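# Move both bobbins from the creel into the crate

## Task

Clear the creel by placing each of its two bobbins inside the crate; both must end up in the crate and stay there after the robot lets go.

## Robot and tools

Robot: two arms, left_arm and right_arm, each with a parallel two-finger gripper. Base poses in the scene frame: left_arm at (-0.007, +0.235, 0) m, quat_wxyz (+1.000, 0, 0, -0.024); right_arm at (+0.021, -0.222, 0) m, quat_wxyz (+1.000, 0, 0, -0.026). A two-camera stand is fixed behind the arms. Loose objects may occasionally be nudged by an outside push.

Frames. Scene frame: origin at table height, halfway between the nominal bases; +x points out over the table, +z up, left_arm on the +y side (arm names do not match image sides). Reported end_effector_position (m) and end_effector_quat_wxyz are in the scene frame. Offsets in commands use each arm's own Hand target axes: the fingers point along gripper +z and open and close along its y. The reported point sits between the finger pads, under 1 cm behind the tips. Reports can be a few cm off, more at long reach.

Row format, shared by execute_actions and move: one flat list of 14 numbers, each in [-1, 1]. The first 7 are left_arm: dx, dy, dz, rx, ry, rz, opening. The last 7 are the same for right_arm. Both arms are always included. dx..rz are an offset, not a pose, measured from that arm's Hand target as it stood when the action or move began, along that target's own axes. 1.0 equals 0.6 m of translation or 180 degrees; rx, ry, rz form a single rotation vector. Offsets do not chain between rows: every row counts from the same start. They do chain between calls, so resending an offset moves the arm further. Six zeros re-command the current Hand target. Opening is absolute: +1 fully open (about 87 mm between pads), +0.5 about 69, 0 about 43, -0.5 about 18, -1 closed. Any opening number you send is a command, so to keep a gripper unchanged resend its present value (listed under Tool commands).

execute_actions: actions is a list of actions; each action is a table of up to 15 rows, one per 1/30 s step; a short table repeats its last row to fill 15 steps. An empty actions list returns state and all camera images plus the scene number. cameras picks views by name (["all"], [] or names).

move: target is one 14-number row or a list of up to 15 rows, every row counted from the same starting Hand targets. Straight-line paths, all arms finishing together, at least 0.5 s and capped at 10 s. speed in m/s, 0.002 to 2.9, default 0.25 (rotation up to twice that in rad/s), one value or one per target. blend in m rounds corners in a list; 0 stops at each. opening_speed (0.2 or more, per second on the -1..+1 scale) ramps the fingers. blocking=false returns after about 0.5 s while the move continues. Paths ignore obstacles and the other arm; faster moves lag, stray and hit harder. Keep paths away from an arm's own base. The move: line reports the ending (done, off_target, moving, held, fault) and limits such as paced or held.

wait: seconds 0 to 10; arms hold their last command, a running move continues. stop: brakes a running move. zoom_image: camera (cam_high, cam_low, cam_left_wrist, cam_right_wrist) and region [x0, y0, x1, y1] in pixels, at most 504 each way, from the latest image. finished_scene: scene is the current scene's number; it cannot be undone.

Results: Hand target is the last commanded pose (after clipping); grippers often rest short of it, and only a new command closes the gap, so send the missing distance. grip_measured is the finger position on the same scale as opening. To grip, command about 0.04 below the reading at first touch for full force (about 20 N per pad). Joint velocities may read within noise. Joint torques include gravity and wrap at ±28 N m for joints 1 to 3. Joint ranges (rad): waist -2.618..3.054, shoulder 0..3.142, elbow 0..3.142 (straight at 2.901), wrist pitch -1.571..1.571, wrist yaw -1.571..1.571, wrist roll -2.094..2.094.

Control quirks: commanded orientation is limited to 40 degrees from the measured one each step. Friction and weight can leave the gripper short, low or tilted; small moves may not happen or go sideways. Check pose after each move and correct tilt. A blocked arm keeps pressing until commanded back past its gripper.

Cameras: cam_high and cam_low 504x504, wrist cameras 672x504; calibration given, slightly inaccurate, wrist images may lag during motion.

Avoid: dropping bobbins or releasing them while moving, letting anything fall or leaving it off the table (fails the task), hard hits on fixed or heavy items, arm-to-arm contact or gripping the other arm's fingers, strain on wrist camera cables, and motor overheating (MOTOR HOT at 75 °C, fault fold at 90 °C, collapse at 100 °C) from holding loads, stretched arms or pushing at unreachable poses.

Each tool is called by a JSON object that holds its "op" and its "data", one argument or row to a line.

## Session

{"op": "execute_actions", "data": {
  "actions": []
}}

Scene clock: 0.00 s.
left_arm: end_effector_position=(+0.3409, +0.0943, +0.1862) grip_measured=+1.000 end_effector_quat_wxyz=(+0.443, -0.100, +0.889, -0.053) | right_arm: end_effector_position=(+0.3504, -0.1791, +0.1882) grip_measured=+0.966 end_effector_quat_wxyz=(+0.577, +0.331, +0.742, +0.080)
Joint positions: left_arm=[-0.464 1.332 1.101 -0.479 -0.396 -0.552 1] | right_arm=[0.405 0.951 0.625 -0.071 0.597 0.789 0.983]
Joint velocities: within noise
Joint torques (N m): no reading
Motor temperatures (°C): left_arm=[25 30 34 27 23 28 23] | right_arm=[22 29 32 28 22 26 26]
Heat: left arm: 34 °C; right arm: 32 °C.
Hand target: left_arm +0.3428, +0.0932, +0.1943; +0.451, -0.102, +0.885, -0.059 | right_arm +0.3503, -0.1788, +0.1896; +0.577, +0.331, +0.743, +0.081
Tool commands: left_gripper/opening=+1.0 right_gripper/opening=+1.0

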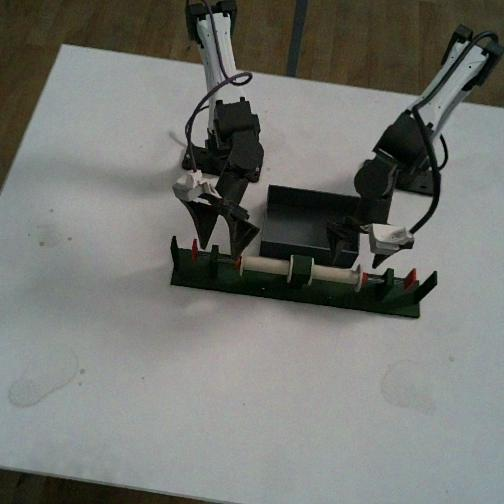

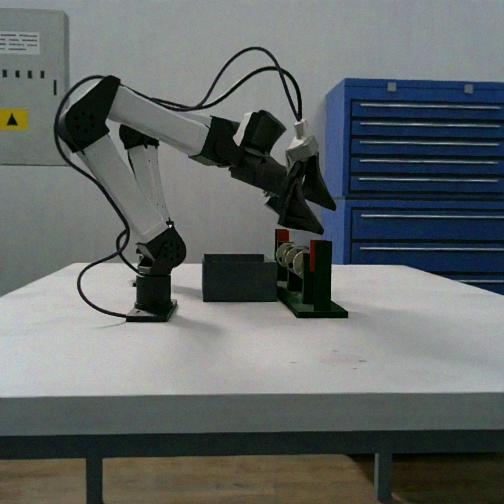

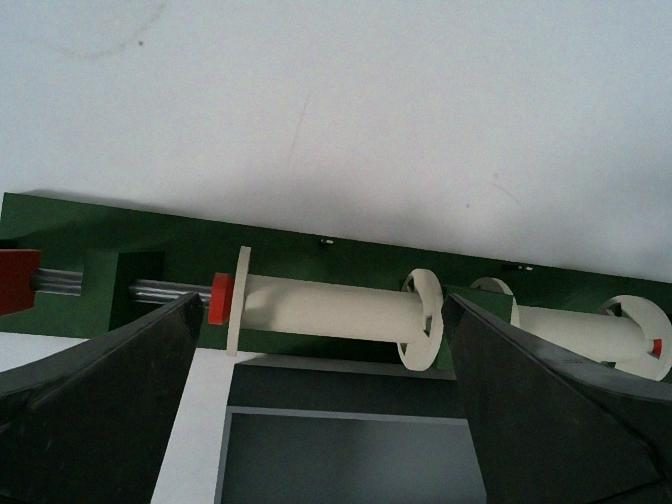

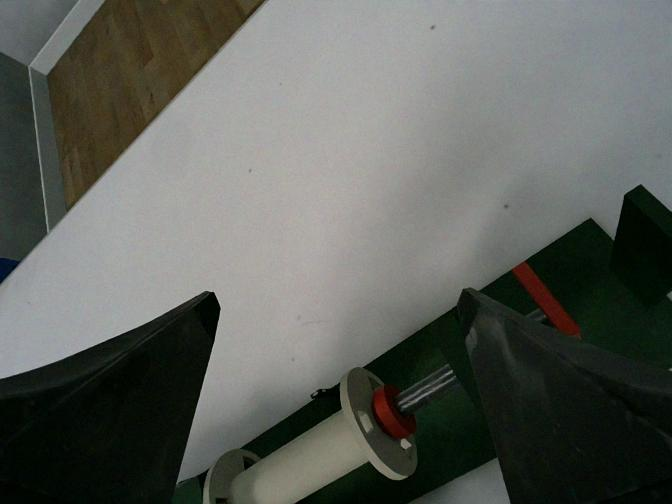

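{"op": "zoom_image", "data": {
  "camera": "cam_high",
  "region": [150, 180, 300, 320]
}}

{"op": "zoom_image", "data": {
  "camera": "cam_high",
  "region": [290, 190, 450, 330]
}}

{"op": "zoom_image", "data": {
  "camera": "cam_low",
  "region": [190, 180, 370, 340]
}}

{"op": "zoom_image", "data": {
  "camera": "cam_left_wrist",
  "region": [0, 170, 504, 504]
}}

{"op": "zoom_image", "data": {
  "camera": "cam_left_wrist",
  "region": [370, 200, 672, 400]
}}

{"op": "zoom_image", "data": {
  "camera": "cam_right_wrist",
  "region": [180, 170, 672, 504]
}}

Scaled by 3.360.

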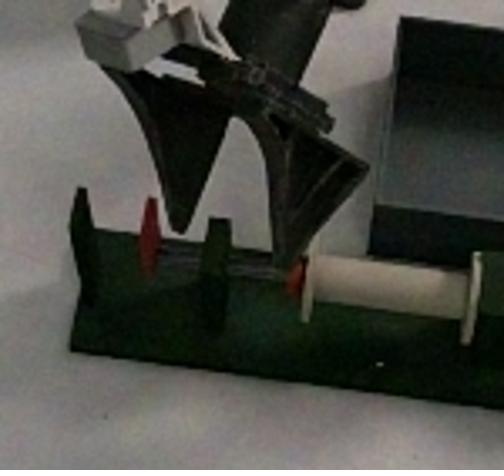

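Scaled by 3.150.

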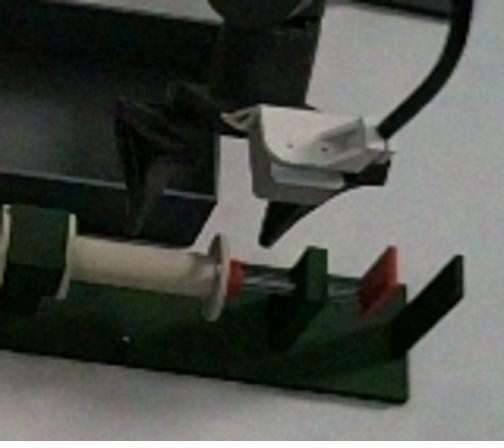

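Scaled by 2.800.

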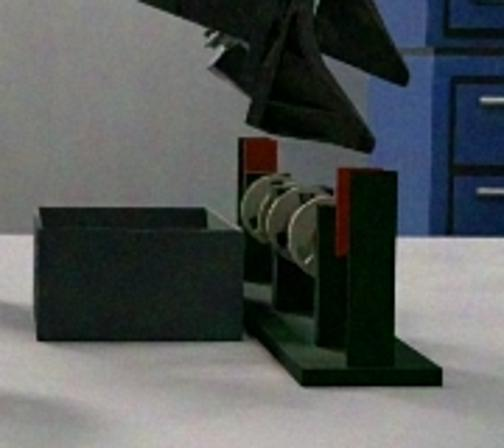

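Scaled by 1.000.

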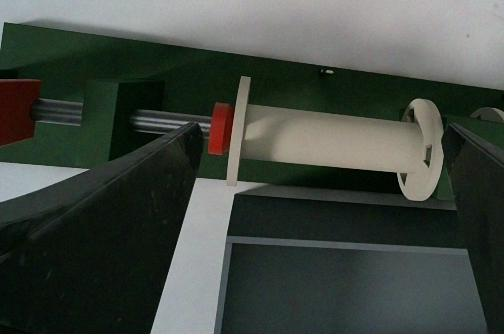

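Scaled by 1.669.

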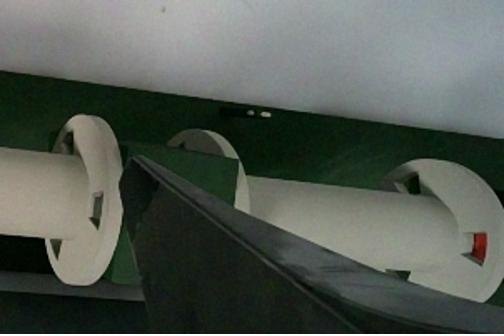

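Scaled by 1.024.

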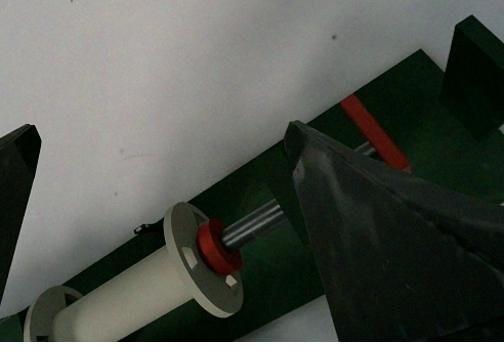

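{"op": "move", "data": {
  "target": [-0.0758,0.2245,-0.0468,-0.0391,0.2986,0.0675,1,-0.1267,-0.1013,0.0003,0.0565,0.4023,-0.2308,1],
  "cameras": ["all"]
}}

Scene clock: 77.20 s.
left_arm: end_effector_position=(+0.3283, +0.2329, +0.2108) grip_measured=+1.000 end_effector_quat_wxyz=(+0.088, -0.005, +0.996, -0.001) | right_arm: end_effector_position=(+0.3351, -0.2660, +0.2181) grip_measured=+0.966 end_effector_quat_wxyz=(+0.091, +0.001, +0.996, -0.007)
Joint positions: left_arm=[0.043 1.878 2.04 -1.555 0.001 -0.014 1] | right_arm=[-0.077 1.807 1.978 -1.56 -0.009 -0.126 0.983]
Joint torques (N m): left_arm=[0.17 -9.58 7.31 0.59 0.01 0.23] | right_arm=[-0.09 -6.06 9.46 0.61 0.17 -0.12]
Motor temperatures (°C): left_arm=[25 34 42 30 23 27 23] | right_arm=[22 28 38 31 22 26 25]
Heat: left arm: 42 °C; right arm: 38 °C.
Hand target: left_arm +0.3290, +0.2353, +0.2201; +0.001, +0.000, +1.000, +0.000 | right_arm +0.3351, -0.2699, +0.2203; +0.000, +0.000, +1.000, +0.000
Off the commanded pose: left_arm 0.010 m, 10 deg | right_arm 0.004 m, 10 deg.
joint sent to its limit (left arm) — joint 4 (wrist pitch), lower limit. The joint targets are off in orientation, not in position.
joint sent to its limit (right arm) — joint 4 (wrist pitch), lower limit. The joint targets are off in orientation, not in position.
move: off_target (left_arm, right_arm)
camera_calibration:
cam_left_wrist: T_world_to_cam=[[0.0302514, -0.999292, 0.0223798, 0.213128], [-0.755482, -0.00819879, 0.655118, 0.132932], [-0.654471, -0.0367258, -0.755195, 0.524714], [0, 0, 0, 1]] pos_world=[0.43739, 0.233337, 0.304405]
cam_right_wrist: T_world_to_cam=[[-0.018971, -0.999586, 0.021621, -0.264911], [-0.761119, 0.0284611, 0.647988, 0.141276], [-0.648335, -0.00416316, -0.761344, 0.526246], [0, 0, 0, 1]] pos_world=[0.443686, -0.266632, 0.314837]

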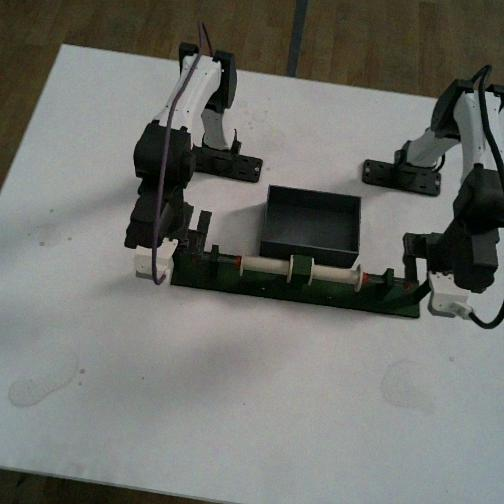

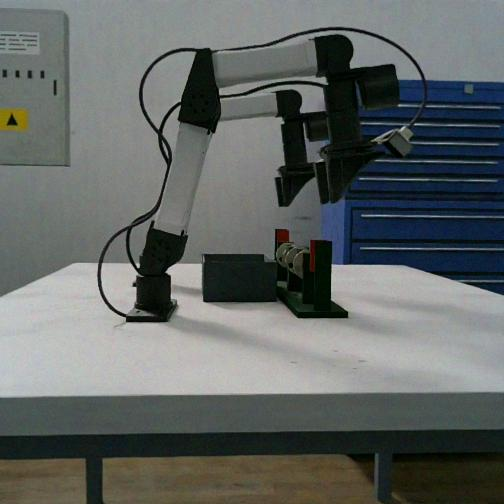

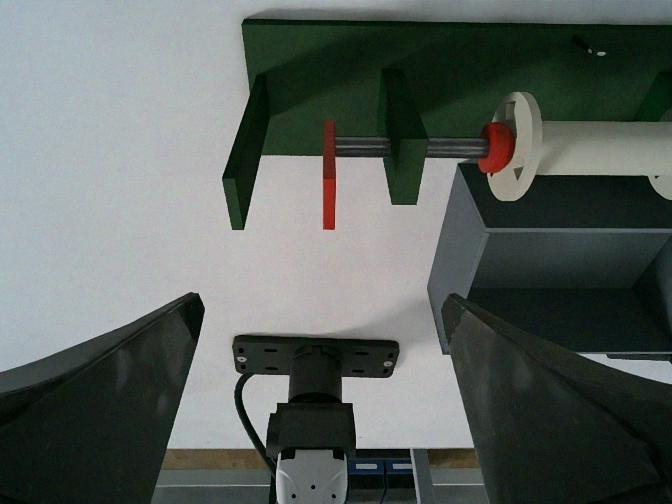

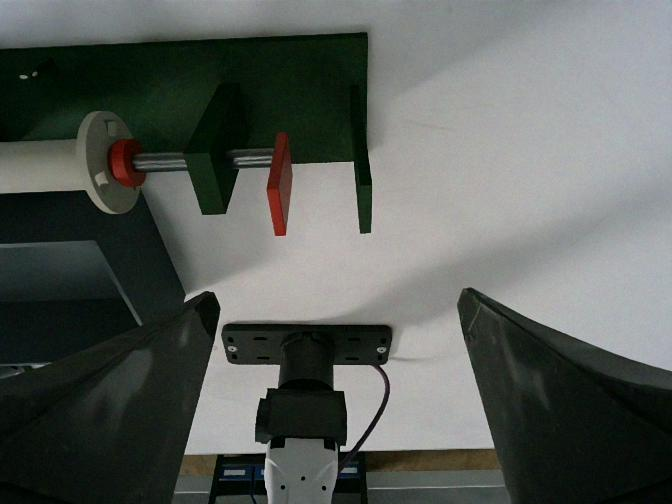

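{"op": "zoom_image", "data": {
  "camera": "cam_left_wrist",
  "region": [200, 0, 560, 270]
}}

{"op": "zoom_image", "data": {
  "camera": "cam_right_wrist",
  "region": [60, 20, 420, 290]
}}

Scaled by 1.400.

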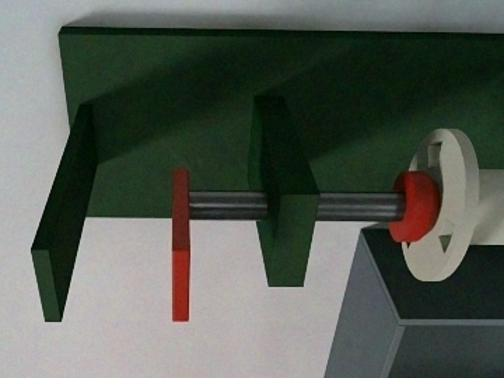

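Scaled by 1.400.

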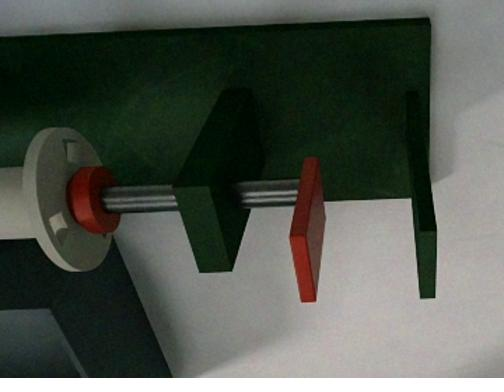

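{"op": "move", "data": {
  "target": [0.0183,0.0287,0.05,0,-0.2222,0,0.5,0.0102,0.5498,0.0338,-0.1523,-0.1523,-0.4828,1],
  "cameras": ["all"]
}}

Scene clock: 197.30 s.
left_arm: end_effector_position=(+0.3172, +0.2508, +0.1848) grip_measured=+0.500 end_effector_quat_wxyz=(+0.328, -0.005, +0.945, +0.000) | right_arm: end_effector_position=(+0.3251, +0.0533, +0.2011) grip_measured=+0.966 end_effector_quat_wxyz=(-0.211, +0.670, -0.681, -0.208)
Joint positions: left_arm=[0.111 1.315 1.225 -0.814 0.036 0.041 0.75] | right_arm=[0.657 1.88 1.935 -1.246 -0.478 -0.856 0.983]
Joint torques (N m): left_arm=[0.42 -6.76 5.46 1.73 0.12 0.23] | right_arm=[0.61 -6.19 10.22 1.03 -0.42 -0.16]
Motor temperatures (°C): left_arm=[24 42 42 26 23 27 23] | right_arm=[22 33 40 27 22 25 25]
Heat: left arm: 42 °C; right arm: 40 °C.
Hand target: left_arm +0.3181, +0.2525, +0.1901; +0.343, +0.000, +0.940, +0.000 | right_arm +0.3289, +0.0599, +0.1997; -0.212, +0.674, -0.674, -0.212
Off the commanded pose: left_arm 0.006 m, 2 deg | right_arm 0.008 m, 1 deg.
move: done
camera_calibration:
cam_left_wrist: T_world_to_cam=[[0.0182066, -0.999388, 0.0298615, 0.234444], [-0.975019, -0.0111341, 0.22184, 0.292196], [-0.221372, -0.0331545, -0.974626, 0.40087], [0, 0, 0, 1]] pos_world=[0.36937, 0.250845, 0.318876]
cam_right_wrist: T_world_to_cam=[[0.999455, -0.033015, -0.000642717, -0.323615], [-0.0314921, -0.958844, 0.282183, 0.0246138], [-0.00993253, -0.282008, -0.95936, 0.355232], [0, 0, 0, 1]] pos_world=[0.327742, 0.113095, 0.333642]

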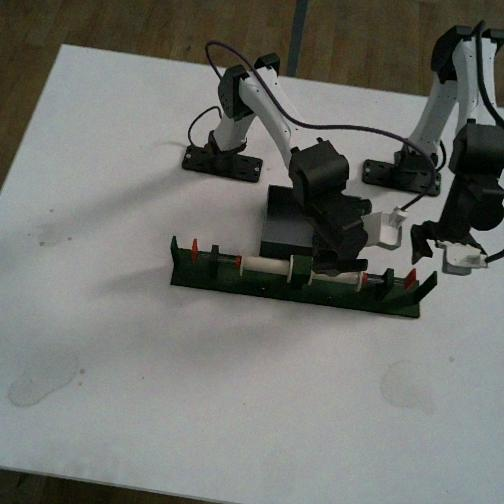

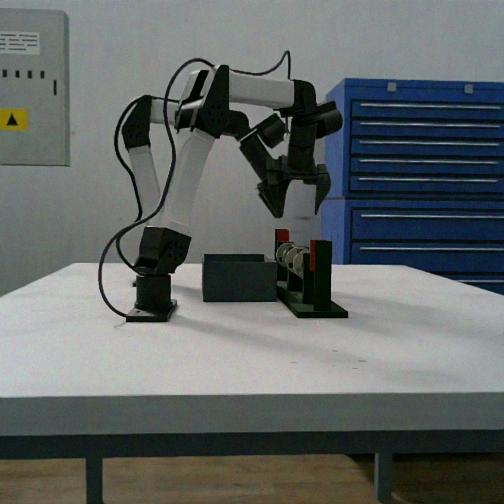

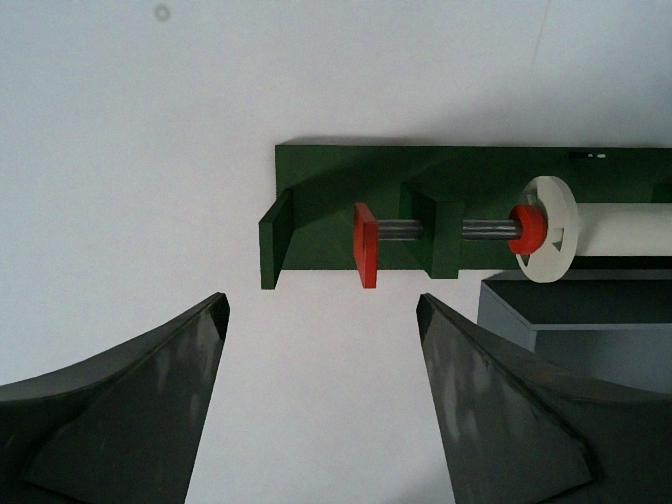

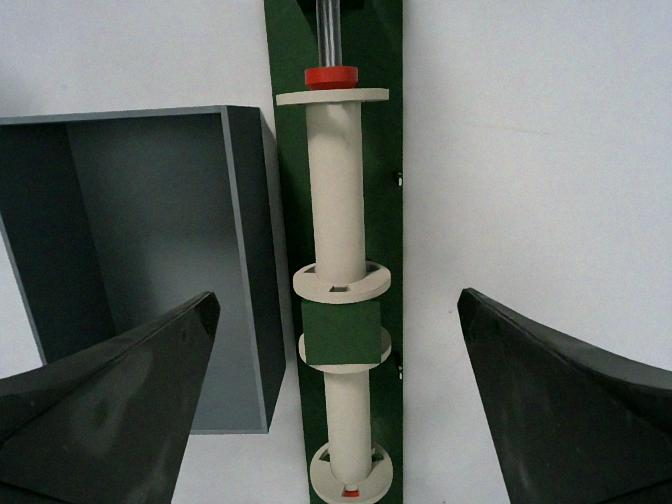

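{"op": "move", "data": {
  "target": [0.0731,0,0.0975,0,0,0,0.5,0.0398,-0.0068,0.1037,0,0,0,0.15],
  "cameras": ["all"],
  "speed": 0.12
}}

Scene clock: 220.13 s.
left_arm: end_effector_position=(+0.3195, +0.2510, +0.1168) grip_measured=+0.500 end_effector_quat_wxyz=(+0.335, -0.004, +0.942, +0.000) | right_arm: end_effector_position=(+0.3341, +0.0733, +0.1473) grip_measured=+0.150 end_effector_quat_wxyz=(-0.224, +0.675, -0.671, -0.210)
Joint positions: left_arm=[0.111 1.308 0.941 -0.522 0.036 0.041 0.75] | right_arm=[0.682 1.887 1.716 -0.983 -0.479 -0.843 0.575]
Joint torques (N m): left_arm=[0.35 -4.9 5.67 1.76 0.11 0.22] | right_arm=[0.9 -6.65 7.01 1.18 -0.31 0.01]
Heat: left arm: 42 °C; right arm: 41 °C.
Hand target: left_arm +0.3221, +0.2525, +0.1171; +0.342, +0.000, +0.940, +0.000 | right_arm +0.3329, +0.0761, +0.1351; -0.212, +0.674, -0.674, -0.212
Off the commanded pose: left_arm 0.003 m, 1 deg | right_arm 0.013 m, 1 deg.
move: off_target (right_arm)
camera_calibration:
cam_left_wrist: T_world_to_cam=[[0.0177486, -0.999418, 0.0291147, 0.236817], [-0.978287, -0.0113447, 0.206945, 0.312243], [-0.206495, -0.0321555, -0.977919, 0.330405], [0, 0, 0, 1]] pos_world=[0.369486, 0.250846, 0.251597]
cam_right_wrist: T_world_to_cam=[[0.999613, -0.0188611, 0.0204642, -0.336196], [-0.0235359, -0.965339, 0.259937, 0.0603258], [0.0148522, -0.260318, -0.965409, 0.300328], [0, 0, 0, 1]] pos_world=[0.333025, 0.130075, 0.281138]

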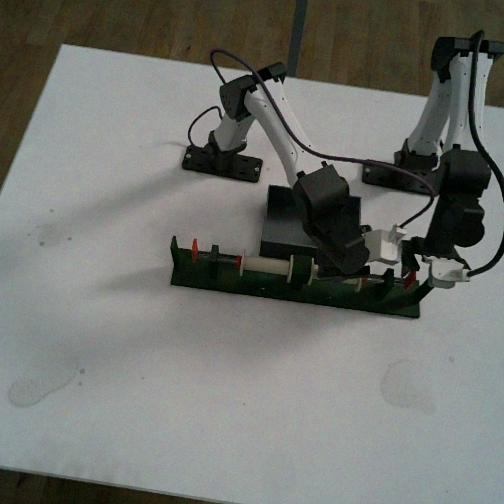

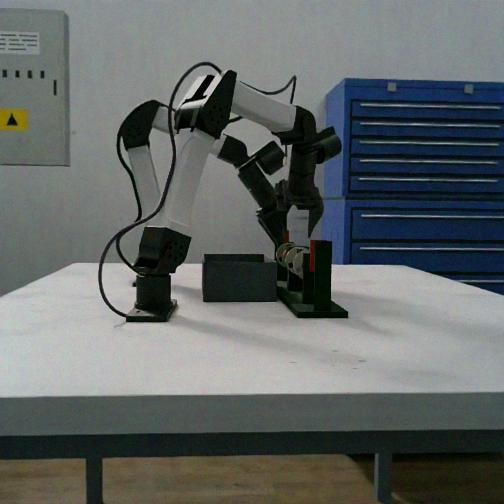

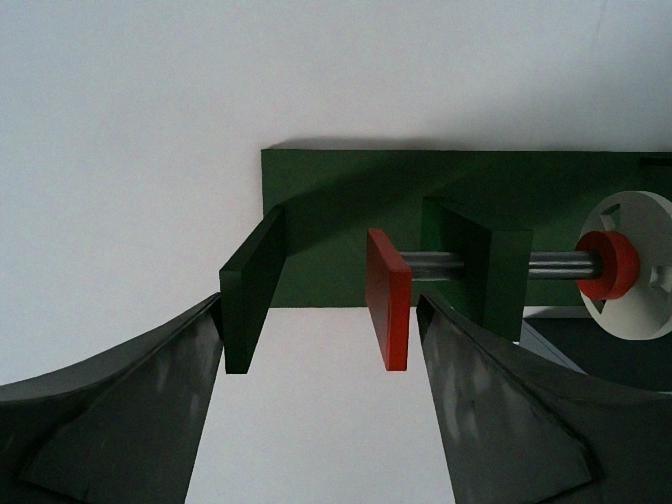

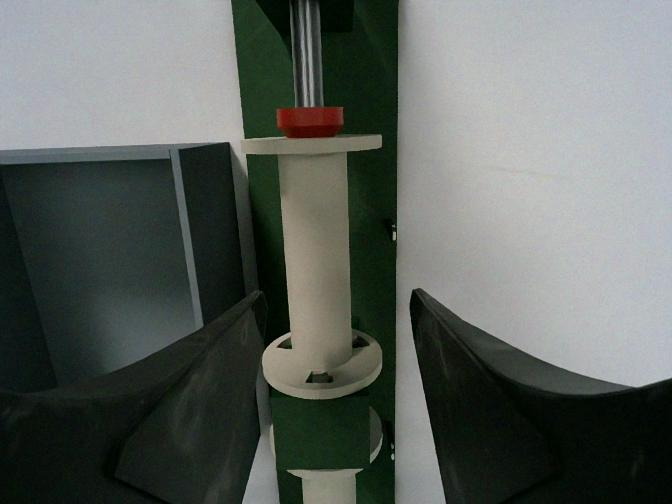

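{"op": "move", "data": {
  "target": [0,0,0,0,0,0,0.5,0.0431,0.0133,0.0614,0,0,0,0.15],
  "cameras": ["cam_right_wrist","cam_low"],
  "speed": 0.1
}}

Scene clock: 232.53 s.
left_arm: end_effector_position=(+0.3195, +0.2510, +0.1168) grip_measured=+0.500 end_effector_quat_wxyz=(+0.335, -0.004, +0.942, +0.000) | right_arm: end_effector_position=(+0.3270, +0.0745, +0.0961) grip_measured=+0.150 end_effector_quat_wxyz=(-0.217, +0.674, -0.673, -0.213)
Joint positions: left_arm=[0.111 1.308 0.941 -0.522 0.036 0.041 0.75] | right_arm=[0.694 1.887 1.516 -0.793 -0.479 -0.83 0.575]
Joint torques (N m): left_arm=[0.35 -4.92 5.64 1.79 0.11 0.22] | right_arm=[0.91 -8.02 6.94 1.18 -0.24 0.02]
Heat: left arm: 42 °C; right arm: 40 °C.
Hand target: left_arm +0.3221, +0.2525, +0.1171; +0.342, +0.000, +0.940, +0.000 | right_arm +0.3250, +0.0759, +0.0900; -0.212, +0.674, -0.674, -0.212
Off the commanded pose: left_arm 0.003 m, 1 deg | right_arm 0.007 m, 1 deg.
move: done
camera_calibration:
cam_right_wrist: T_world_to_cam=[[0.999831, -0.0176188, 0.00521255, -0.326751], [-0.0183705, -0.963862, 0.265767, 0.0722986], [0.000341704, -0.265818, -0.964023, 0.256377], [0, 0, 0, 1]] pos_world=[0.327936, 0.132079, 0.229642]
Images, in order (width x height): cam_low 504x504, cam_right_wrist 672x504.

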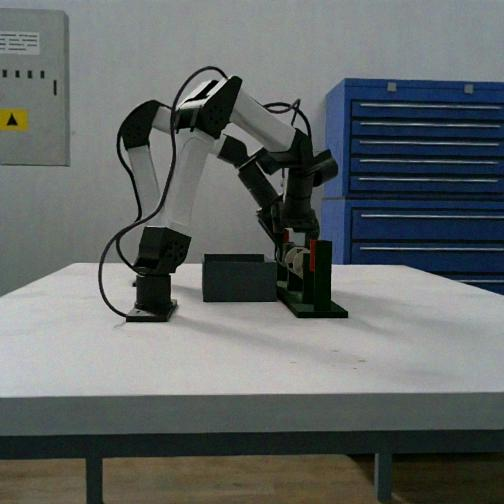

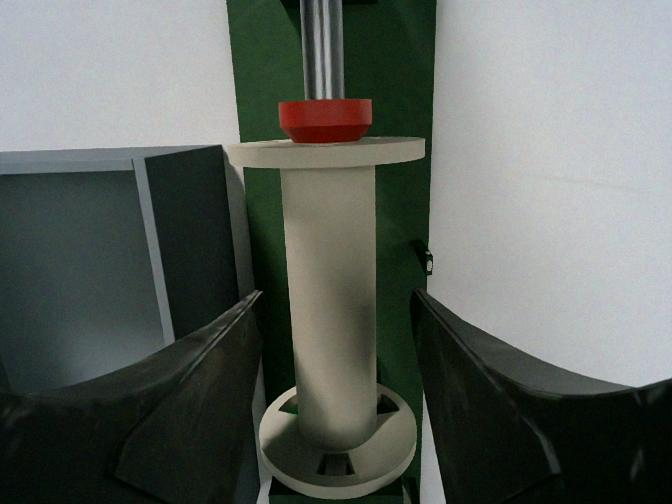

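{"op": "move", "data": {
  "target": [0,0,0,0,0,0,0.5,0.021,0,0.03,0,0,0,0.15],
  "cameras": ["cam_right_wrist"],
  "speed": 0.08
}}

{"op": "move", "data": {
  "target": [0,0,0,0,0,0,0.5,0,0,0,0,0,0,-0.4],
  "opening_speed": 0.4,
  "cameras": ["all"]
}}

Scene clock: 246.00 s.
left_arm: end_effector_position=(+0.3195, +0.2510, +0.1168) grip_measured=+0.500 end_effector_quat_wxyz=(+0.335, -0.004, +0.942, +0.000) | right_arm: end_effector_position=(+0.3278, +0.0751, +0.0806) grip_measured=+0.150 end_effector_quat_wxyz=(-0.224, +0.675, -0.671, -0.212)
Joint positions: left_arm=[0.111 1.308 0.941 -0.522 0.036 0.041 0.75] | right_arm=[0.694 1.887 1.448 -0.71 -0.479 -0.83 0.575]
Joint torques (N m): left_arm=[0.35 -4.9 5.64 1.79 0.11 0.22] | right_arm=[0.85 -6.6 6.83 1.21 -0.24 0.02]
Motor temperatures (°C): left_arm=[24 37 42 30 23 27 22] | right_arm=[22 35 38 27 22 25 25]
Heat: left arm: 42 °C; right arm: 38 °C.
Hand target: left_arm +0.3221, +0.2525, +0.1171; +0.342, +0.000, +0.940, +0.000 | right_arm +0.3250, +0.0759, +0.0680; -0.212, +0.674, -0.675, -0.212
Off the commanded pose: left_arm 0.003 m, 1 deg | right_arm 0.013 m, 1 deg.
move: off_target (right_arm)
camera_calibration:
cam_right_wrist: T_world_to_cam=[[0.999682, -0.0180159, 0.0176588, -0.328346], [-0.0219414, -0.966373, 0.256208, 0.0791368], [0.0124492, -0.256514, -0.96646, 0.237068], [0, 0, 0, 1]] pos_world=[0.327027, 0.131371, 0.214639]
Images, in order (width x height): cam_right_wrist 672x504.

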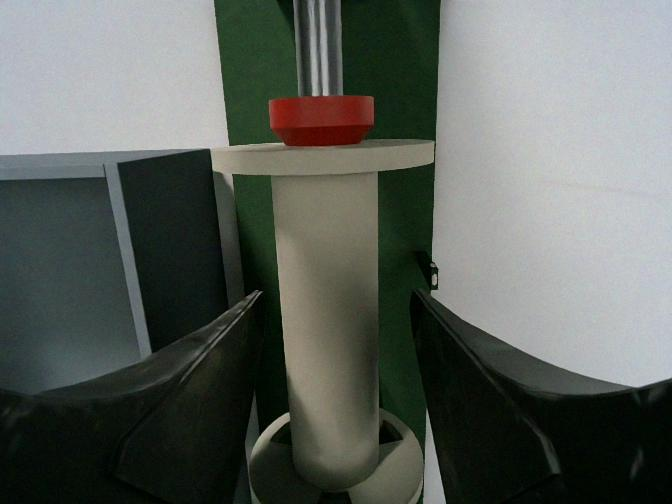

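Scene clock: 247.60 s.
left_arm: end_effector_position=(+0.3195, +0.2510, +0.1168) grip_measured=+0.500 end_effector_quat_wxyz=(+0.335, -0.004, +0.942, +0.000) | right_arm: end_effector_position=(+0.3262, +0.0753, +0.0804) grip_measured=-0.293 end_effector_quat_wxyz=(-0.222, +0.674, -0.671, -0.213)
Joint positions: left_arm=[0.111 1.308 0.941 -0.522 0.036 0.041 0.75] | right_arm=[0.696 1.887 1.448 -0.713 -0.48 -0.826 0.353]
Joint torques (N m): left_arm=[0.35 -4.9 5.65 1.79 0.11 0.22] | right_arm=[0.7 -6.64 6.72 1.23 -0.24 -0.03]
Heat: left arm: 42 °C; right arm: 38 °C.
Hand target: left_arm +0.3221, +0.2525, +0.1171; +0.342, +0.000, +0.940, +0.000 | right_arm +0.3250, +0.0758, +0.0680; -0.212, +0.674, -0.675, -0.212
Off the commanded pose: left_arm 0.003 m, 1 deg | right_arm 0.012 m, 1 deg.
move: off_target (right_arm)
camera_calibration:
cam_left_wrist: T_world_to_cam=[[0.0177369, -0.999418, 0.0291233, 0.236817], [-0.978368, -0.011344, 0.206562, 0.312467], [-0.206111, -0.0321571, -0.978, 0.330305], [0, 0, 0, 1]] pos_world=[0.369587, 0.250846, 0.251598]
cam_right_wrist: T_world_to_cam=[[0.999761, -0.0181084, 0.0122363, -0.326287], [-0.0206535, -0.965915, 0.258035, 0.0788063], [0.00714659, -0.258226, -0.966058, 0.238788], [0, 0, 0, 1]] pos_world=[0.326131, 0.131873, 0.214341]

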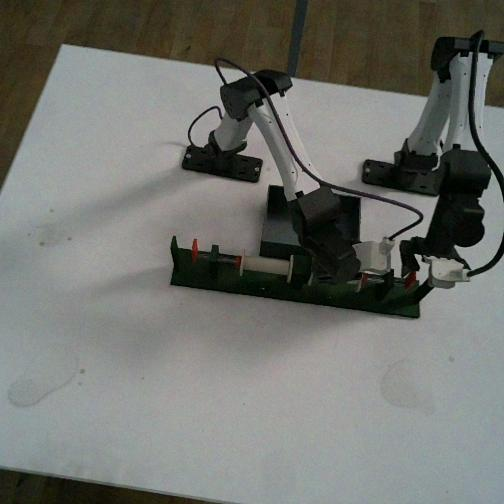

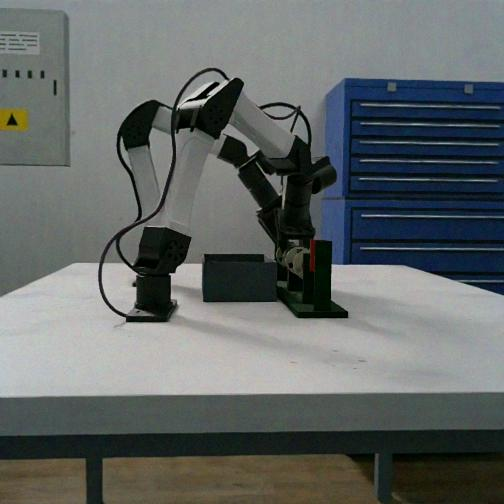

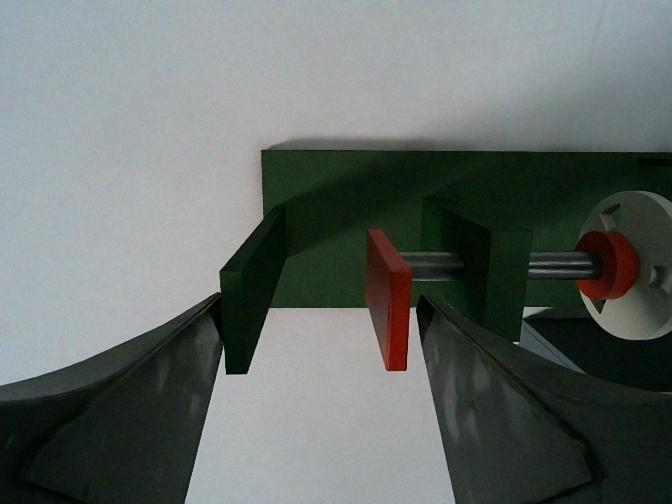

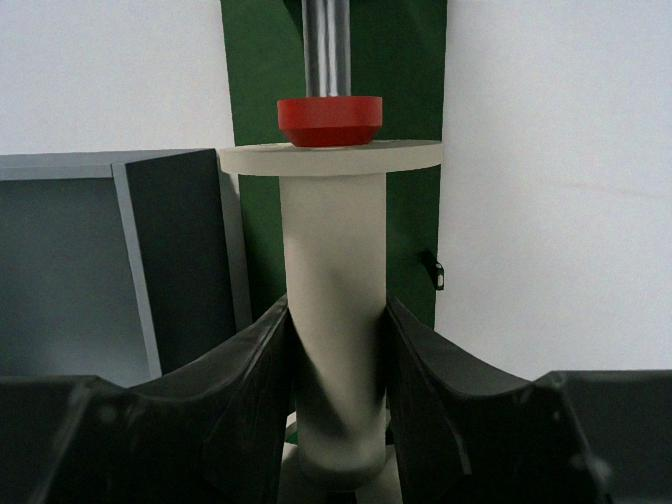

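{"op": "move", "data": {
  "target": [0,0.0292,0,0,0,0,-0.4,-0.0115,0,-0.0164,0,0,0,-0.4],
  "opening_speed": 0.4,
  "speed": 0.008,
  "cameras": ["all"]
}}

Scene clock: 262.07 s.
left_arm: end_effector_position=(+0.3190, +0.2683, +0.1168) grip_measured=-0.396 end_effector_quat_wxyz=(+0.337, -0.003, +0.941, +0.001) | right_arm: end_effector_position=(+0.3258, +0.0750, +0.0802) grip_measured=-0.293 end_effector_quat_wxyz=(-0.221, +0.674, -0.672, -0.214)
Joint positions: left_arm=[0.18 1.31 0.941 -0.519 0.08 0.098 0.302] | right_arm=[0.696 1.887 1.448 -0.716 -0.48 -0.826 0.353]
Joint torques (N m): left_arm=[0.42 -4.34 6.2 1.73 0.14 0.18] | right_arm=[0.72 -7.39 10.22 0.85 -0.25 -0.02]
Heat: left arm: 41 °C; right arm: 37 °C.
Hand target: left_arm +0.3221, +0.2701, +0.1171; +0.342, +0.000, +0.940, +0.000 | right_arm +0.3250, +0.0758, +0.0800; -0.212, +0.674, -0.675, -0.212
Off the commanded pose: left_arm 0.003 m, 1 deg | right_arm 0.001 m, 1 deg.
move: done
camera_calibration:
cam_left_wrist: T_world_to_cam=[[0.014503, -0.999534, 0.0268541, 0.255511], [-0.979267, -0.00877154, 0.202383, 0.312222], [-0.202053, -0.0292325, -0.978938, 0.328882], [0, 0, 0, 1]] pos_world=[0.368495, 0.267744, 0.251906]
cam_right_wrist: T_world_to_cam=[[0.999782, -0.0180813, 0.0103932, -0.325705], [-0.0201587, -0.965571, 0.259358, 0.0781974], [0.00534583, -0.259511, -0.965725, 0.239133], [0, 0, 0, 1]] pos_world=[0.325932, 0.131674, 0.214041]

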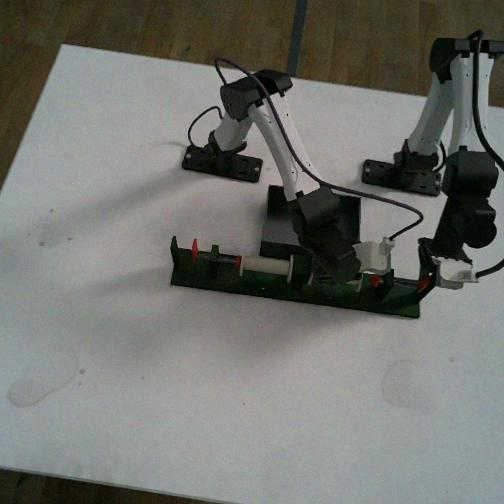

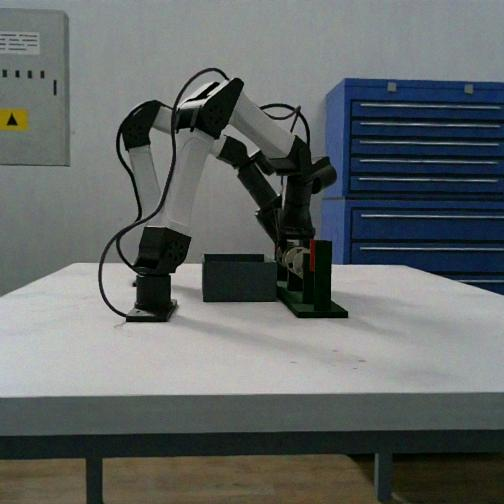

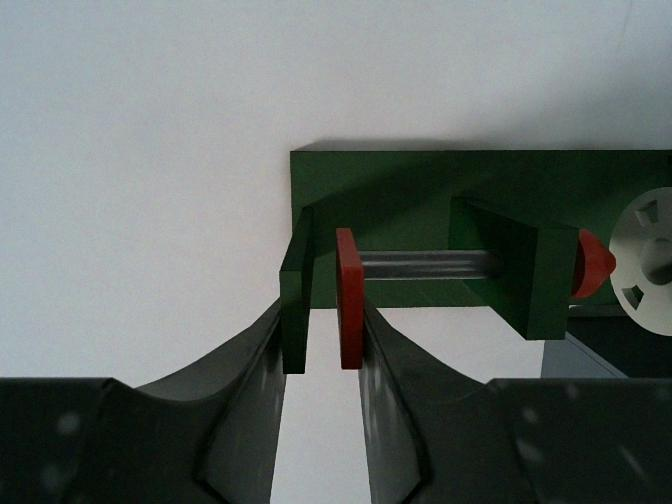

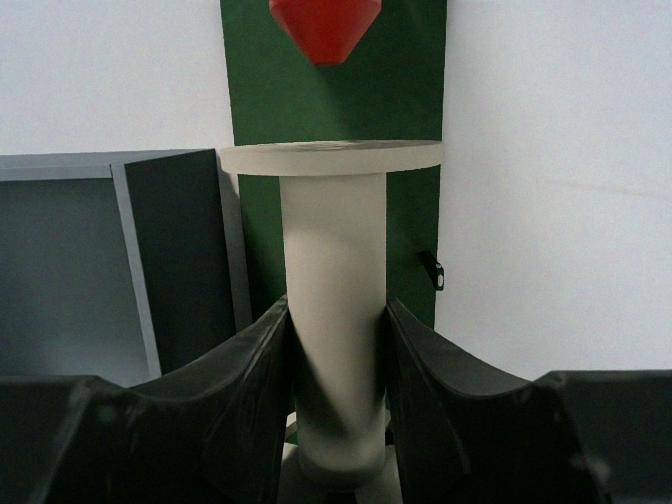

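{"op": "move", "data": {
  "target": [0,0.0075,0,0,0,0,-0.6,0,0,0,0,0,0,-0.4],
  "opening_speed": 0.3,
  "speed": 0.007,
  "cameras": ["cam_left_wrist","cam_right_wrist"]
}}

Scene clock: 267.37 s.
left_arm: end_effector_position=(+0.3189, +0.2730, +0.1168) grip_measured=-0.583 end_effector_quat_wxyz=(+0.338, -0.003, +0.941, +0.002) | right_arm: end_effector_position=(+0.3258, +0.0750, +0.0802) grip_measured=-0.293 end_effector_quat_wxyz=(-0.221, +0.674, -0.672, -0.214)
Joint positions: left_arm=[0.197 1.31 0.941 -0.518 0.088 0.112 0.208] | right_arm=[0.696 1.887 1.448 -0.716 -0.48 -0.826 0.353]
Joint torques (N m): left_arm=[0.47 -4.12 6.42 1.71 0.18 0.19] | right_arm=[0.75 -7.41 10.22 0.85 -0.23 -0.02]
Heat: left arm: 41 °C; right arm: 38 °C.
Hand target: left_arm +0.3221, +0.2745, +0.1170; +0.342, +0.000, +0.940, +0.000 | right_arm +0.3250, +0.0758, +0.0800; -0.212, +0.674, -0.675, -0.212
Off the commanded pose: left_arm 0.004 m, 1 deg | right_arm 0.001 m, 1 deg.
move: done
camera_calibration:
cam_left_wrist: T_world_to_cam=[[0.0153246, -0.999583, 0.0244638, 0.260131], [-0.979504, -0.0100934, 0.20117, 0.31262], [-0.200839, -0.0270452, -0.979251, 0.327969], [0, 0, 0, 1]] pos_world=[0.368095, 0.272048, 0.25191]
cam_right_wrist: T_world_to_cam=[[0.999782, -0.0180813, 0.0103932, -0.325705], [-0.0201587, -0.965571, 0.259358, 0.0781974], [0.00534583, -0.259511, -0.965725, 0.239133], [0, 0, 0, 1]] pos_world=[0.325932, 0.131674, 0.214041]
Images, in order (width x height): cam_left_wrist 672x504, cam_right_wrist 672x504.

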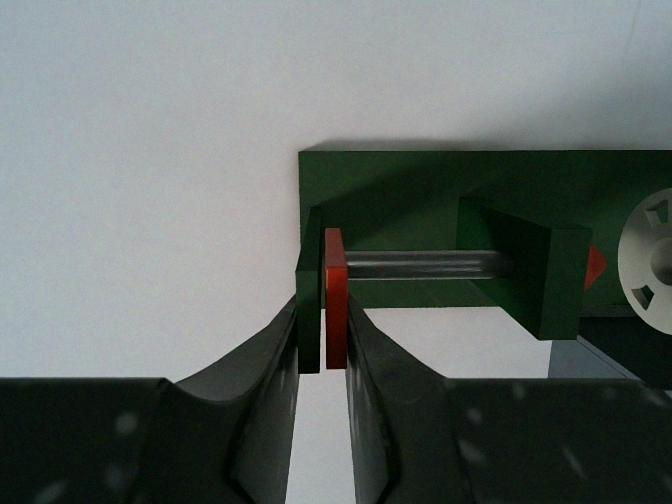

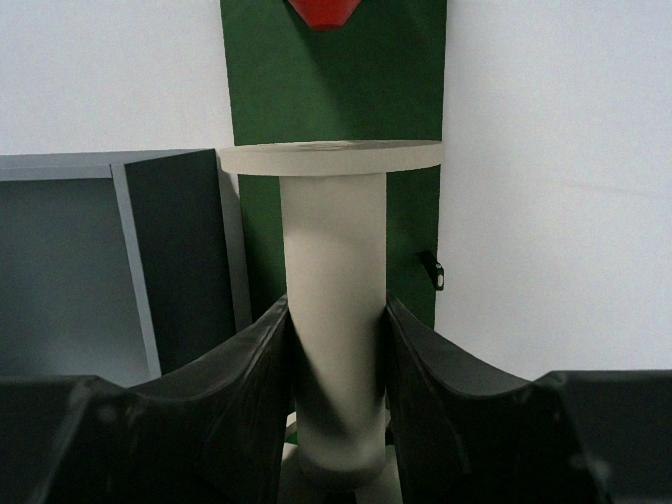

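{"op": "move", "data": {
  "target": [0,0,0,0,0,0,-0.6,-0.0287,0,0.0201,0,0,0,-0.4],
  "speed": 0.02,
  "cameras": ["cam_left_wrist","cam_right_wrist","cam_low"]
}}

Scene clock: 277.03 s.
left_arm: end_effector_position=(+0.3189, +0.2730, +0.1168) grip_measured=-0.583 end_effector_quat_wxyz=(+0.338, -0.003, +0.941, +0.002) | right_arm: end_effector_position=(+0.3230, +0.0923, +0.0810) grip_measured=-0.293 end_effector_quat_wxyz=(-0.217, +0.674, -0.673, -0.213)
Joint positions: left_arm=[0.197 1.31 0.941 -0.518 0.088 0.112 0.208] | right_arm=[0.737 1.922 1.499 -0.722 -0.463 -0.786 0.353]
Joint torques (N m): left_arm=[0.5 -4.12 6.42 1.71 0.19 0.18] | right_arm=[0.92 -6.9 11.02 0.99 -0.24 0.01]
Heat: left arm: 42 °C; right arm: 38 °C.
Hand target: left_arm +0.3221, +0.2745, +0.1170; +0.342, +0.000, +0.940, +0.000 | right_arm +0.3250, +0.0970, +0.0801; -0.212, +0.674, -0.675, -0.212
Off the commanded pose: left_arm 0.004 m, 1 deg | right_arm 0.005 m, 1 deg.
move: done
camera_calibration:
cam_left_wrist: T_world_to_cam=[[0.0153246, -0.999583, 0.0244638, 0.260131], [-0.979504, -0.0100934, 0.20117, 0.31262], [-0.200839, -0.0270452, -0.979251, 0.327969], [0, 0, 0, 1]] pos_world=[0.368095, 0.272048, 0.25191]
cam_right_wrist: T_world_to_cam=[[0.999842, -0.0170939, 0.00485895, -0.322365], [-0.0177706, -0.963874, 0.265767, 0.0932021], [0.000140412, -0.265811, -0.964025, 0.246618], [0, 0, 0, 1]] pos_world=[0.323936, 0.149878, 0.214542]
Images, in order (width x height): cam_low 504x504, cam_left_wrist 672x504, cam_right_wrist 672x504.

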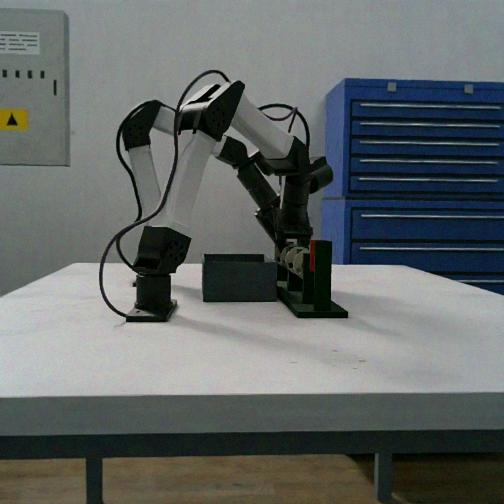

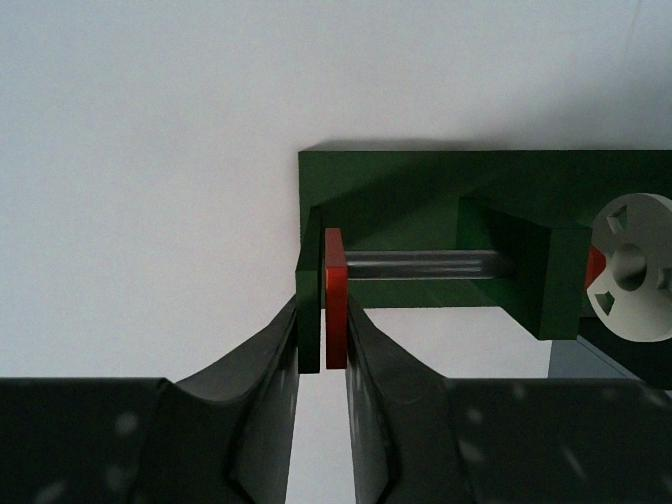

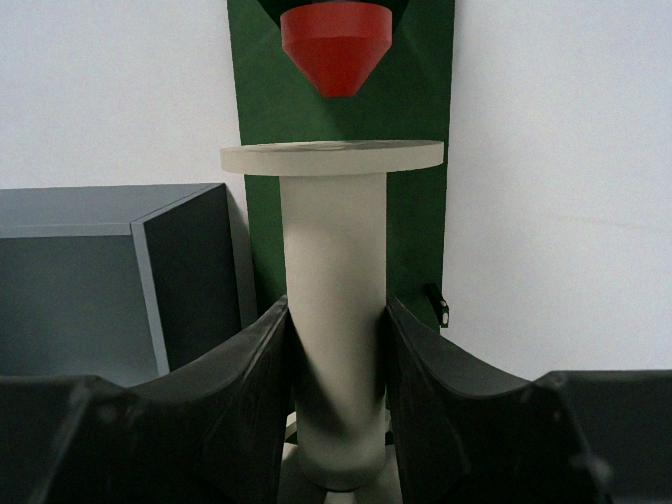

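{"op": "move", "data": {
  "target": [0,0,0,0,0,0,-0.6,-0.0075,0,0.0052,0,0,0,-0.4],
  "speed": 0.02,
  "cameras": ["cam_left_wrist","cam_right_wrist"]
}}

Scene clock: 280.97 s.
left_arm: end_effector_position=(+0.3189, +0.2730, +0.1168) grip_measured=-0.583 end_effector_quat_wxyz=(+0.338, -0.003, +0.941, +0.002) | right_arm: end_effector_position=(+0.3231, +0.0974, +0.0811) grip_measured=-0.293 end_effector_quat_wxyz=(-0.216, +0.674, -0.673, -0.213)
Joint positions: left_arm=[0.197 1.31 0.941 -0.518 0.088 0.112 0.208] | right_arm=[0.747 1.934 1.516 -0.723 -0.458 -0.776 0.353]
Joint torques (N m): left_arm=[0.5 -4.15 6.42 1.71 0.18 0.19] | right_arm=[0.95 -6.93 11.07 0.99 -0.23 0.04]
Heat: left arm: 42 °C; right arm: 38 °C.
Hand target: left_arm +0.3221, +0.2745, +0.1170; +0.342, +0.000, +0.940, +0.000 | right_arm +0.3250, +0.1025, +0.0801; -0.212, +0.674, -0.674, -0.212
Off the commanded pose: left_arm 0.004 m, 1 deg | right_arm 0.006 m, 0 deg.
move: done
camera_calibration:
cam_left_wrist: T_world_to_cam=[[0.0153246, -0.999583, 0.0244638, 0.260131], [-0.979504, -0.0100934, 0.20117, 0.31262], [-0.200839, -0.0270452, -0.979251, 0.327969], [0, 0, 0, 1]] pos_world=[0.368095, 0.272048, 0.25191]
cam_right_wrist: T_world_to_cam=[[0.999834, -0.0177716, 0.0039233, -0.322171], [-0.0181742, -0.963608, 0.266702, 0.0980114], [-0.000959184, -0.266729, -0.963771, 0.248418], [0, 0, 0, 1]] pos_world=[0.324137, 0.154979, 0.214542]
Images, in order (width x height): cam_left_wrist 672x504, cam_right_wrist 672x504.

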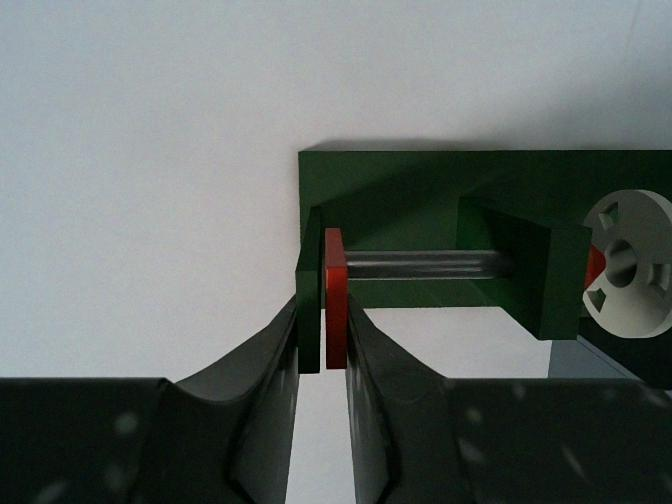

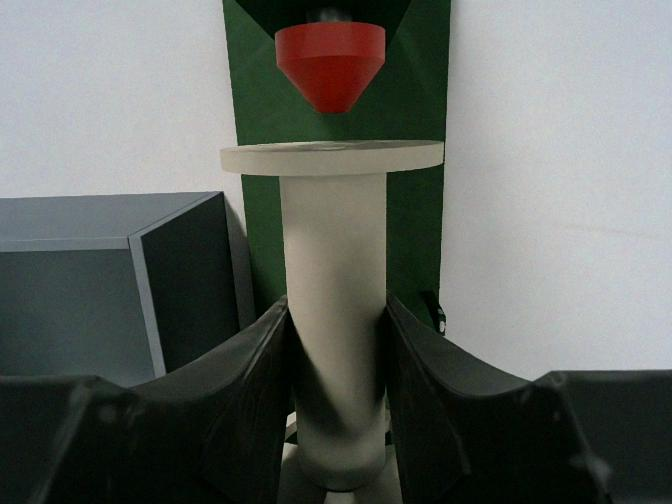

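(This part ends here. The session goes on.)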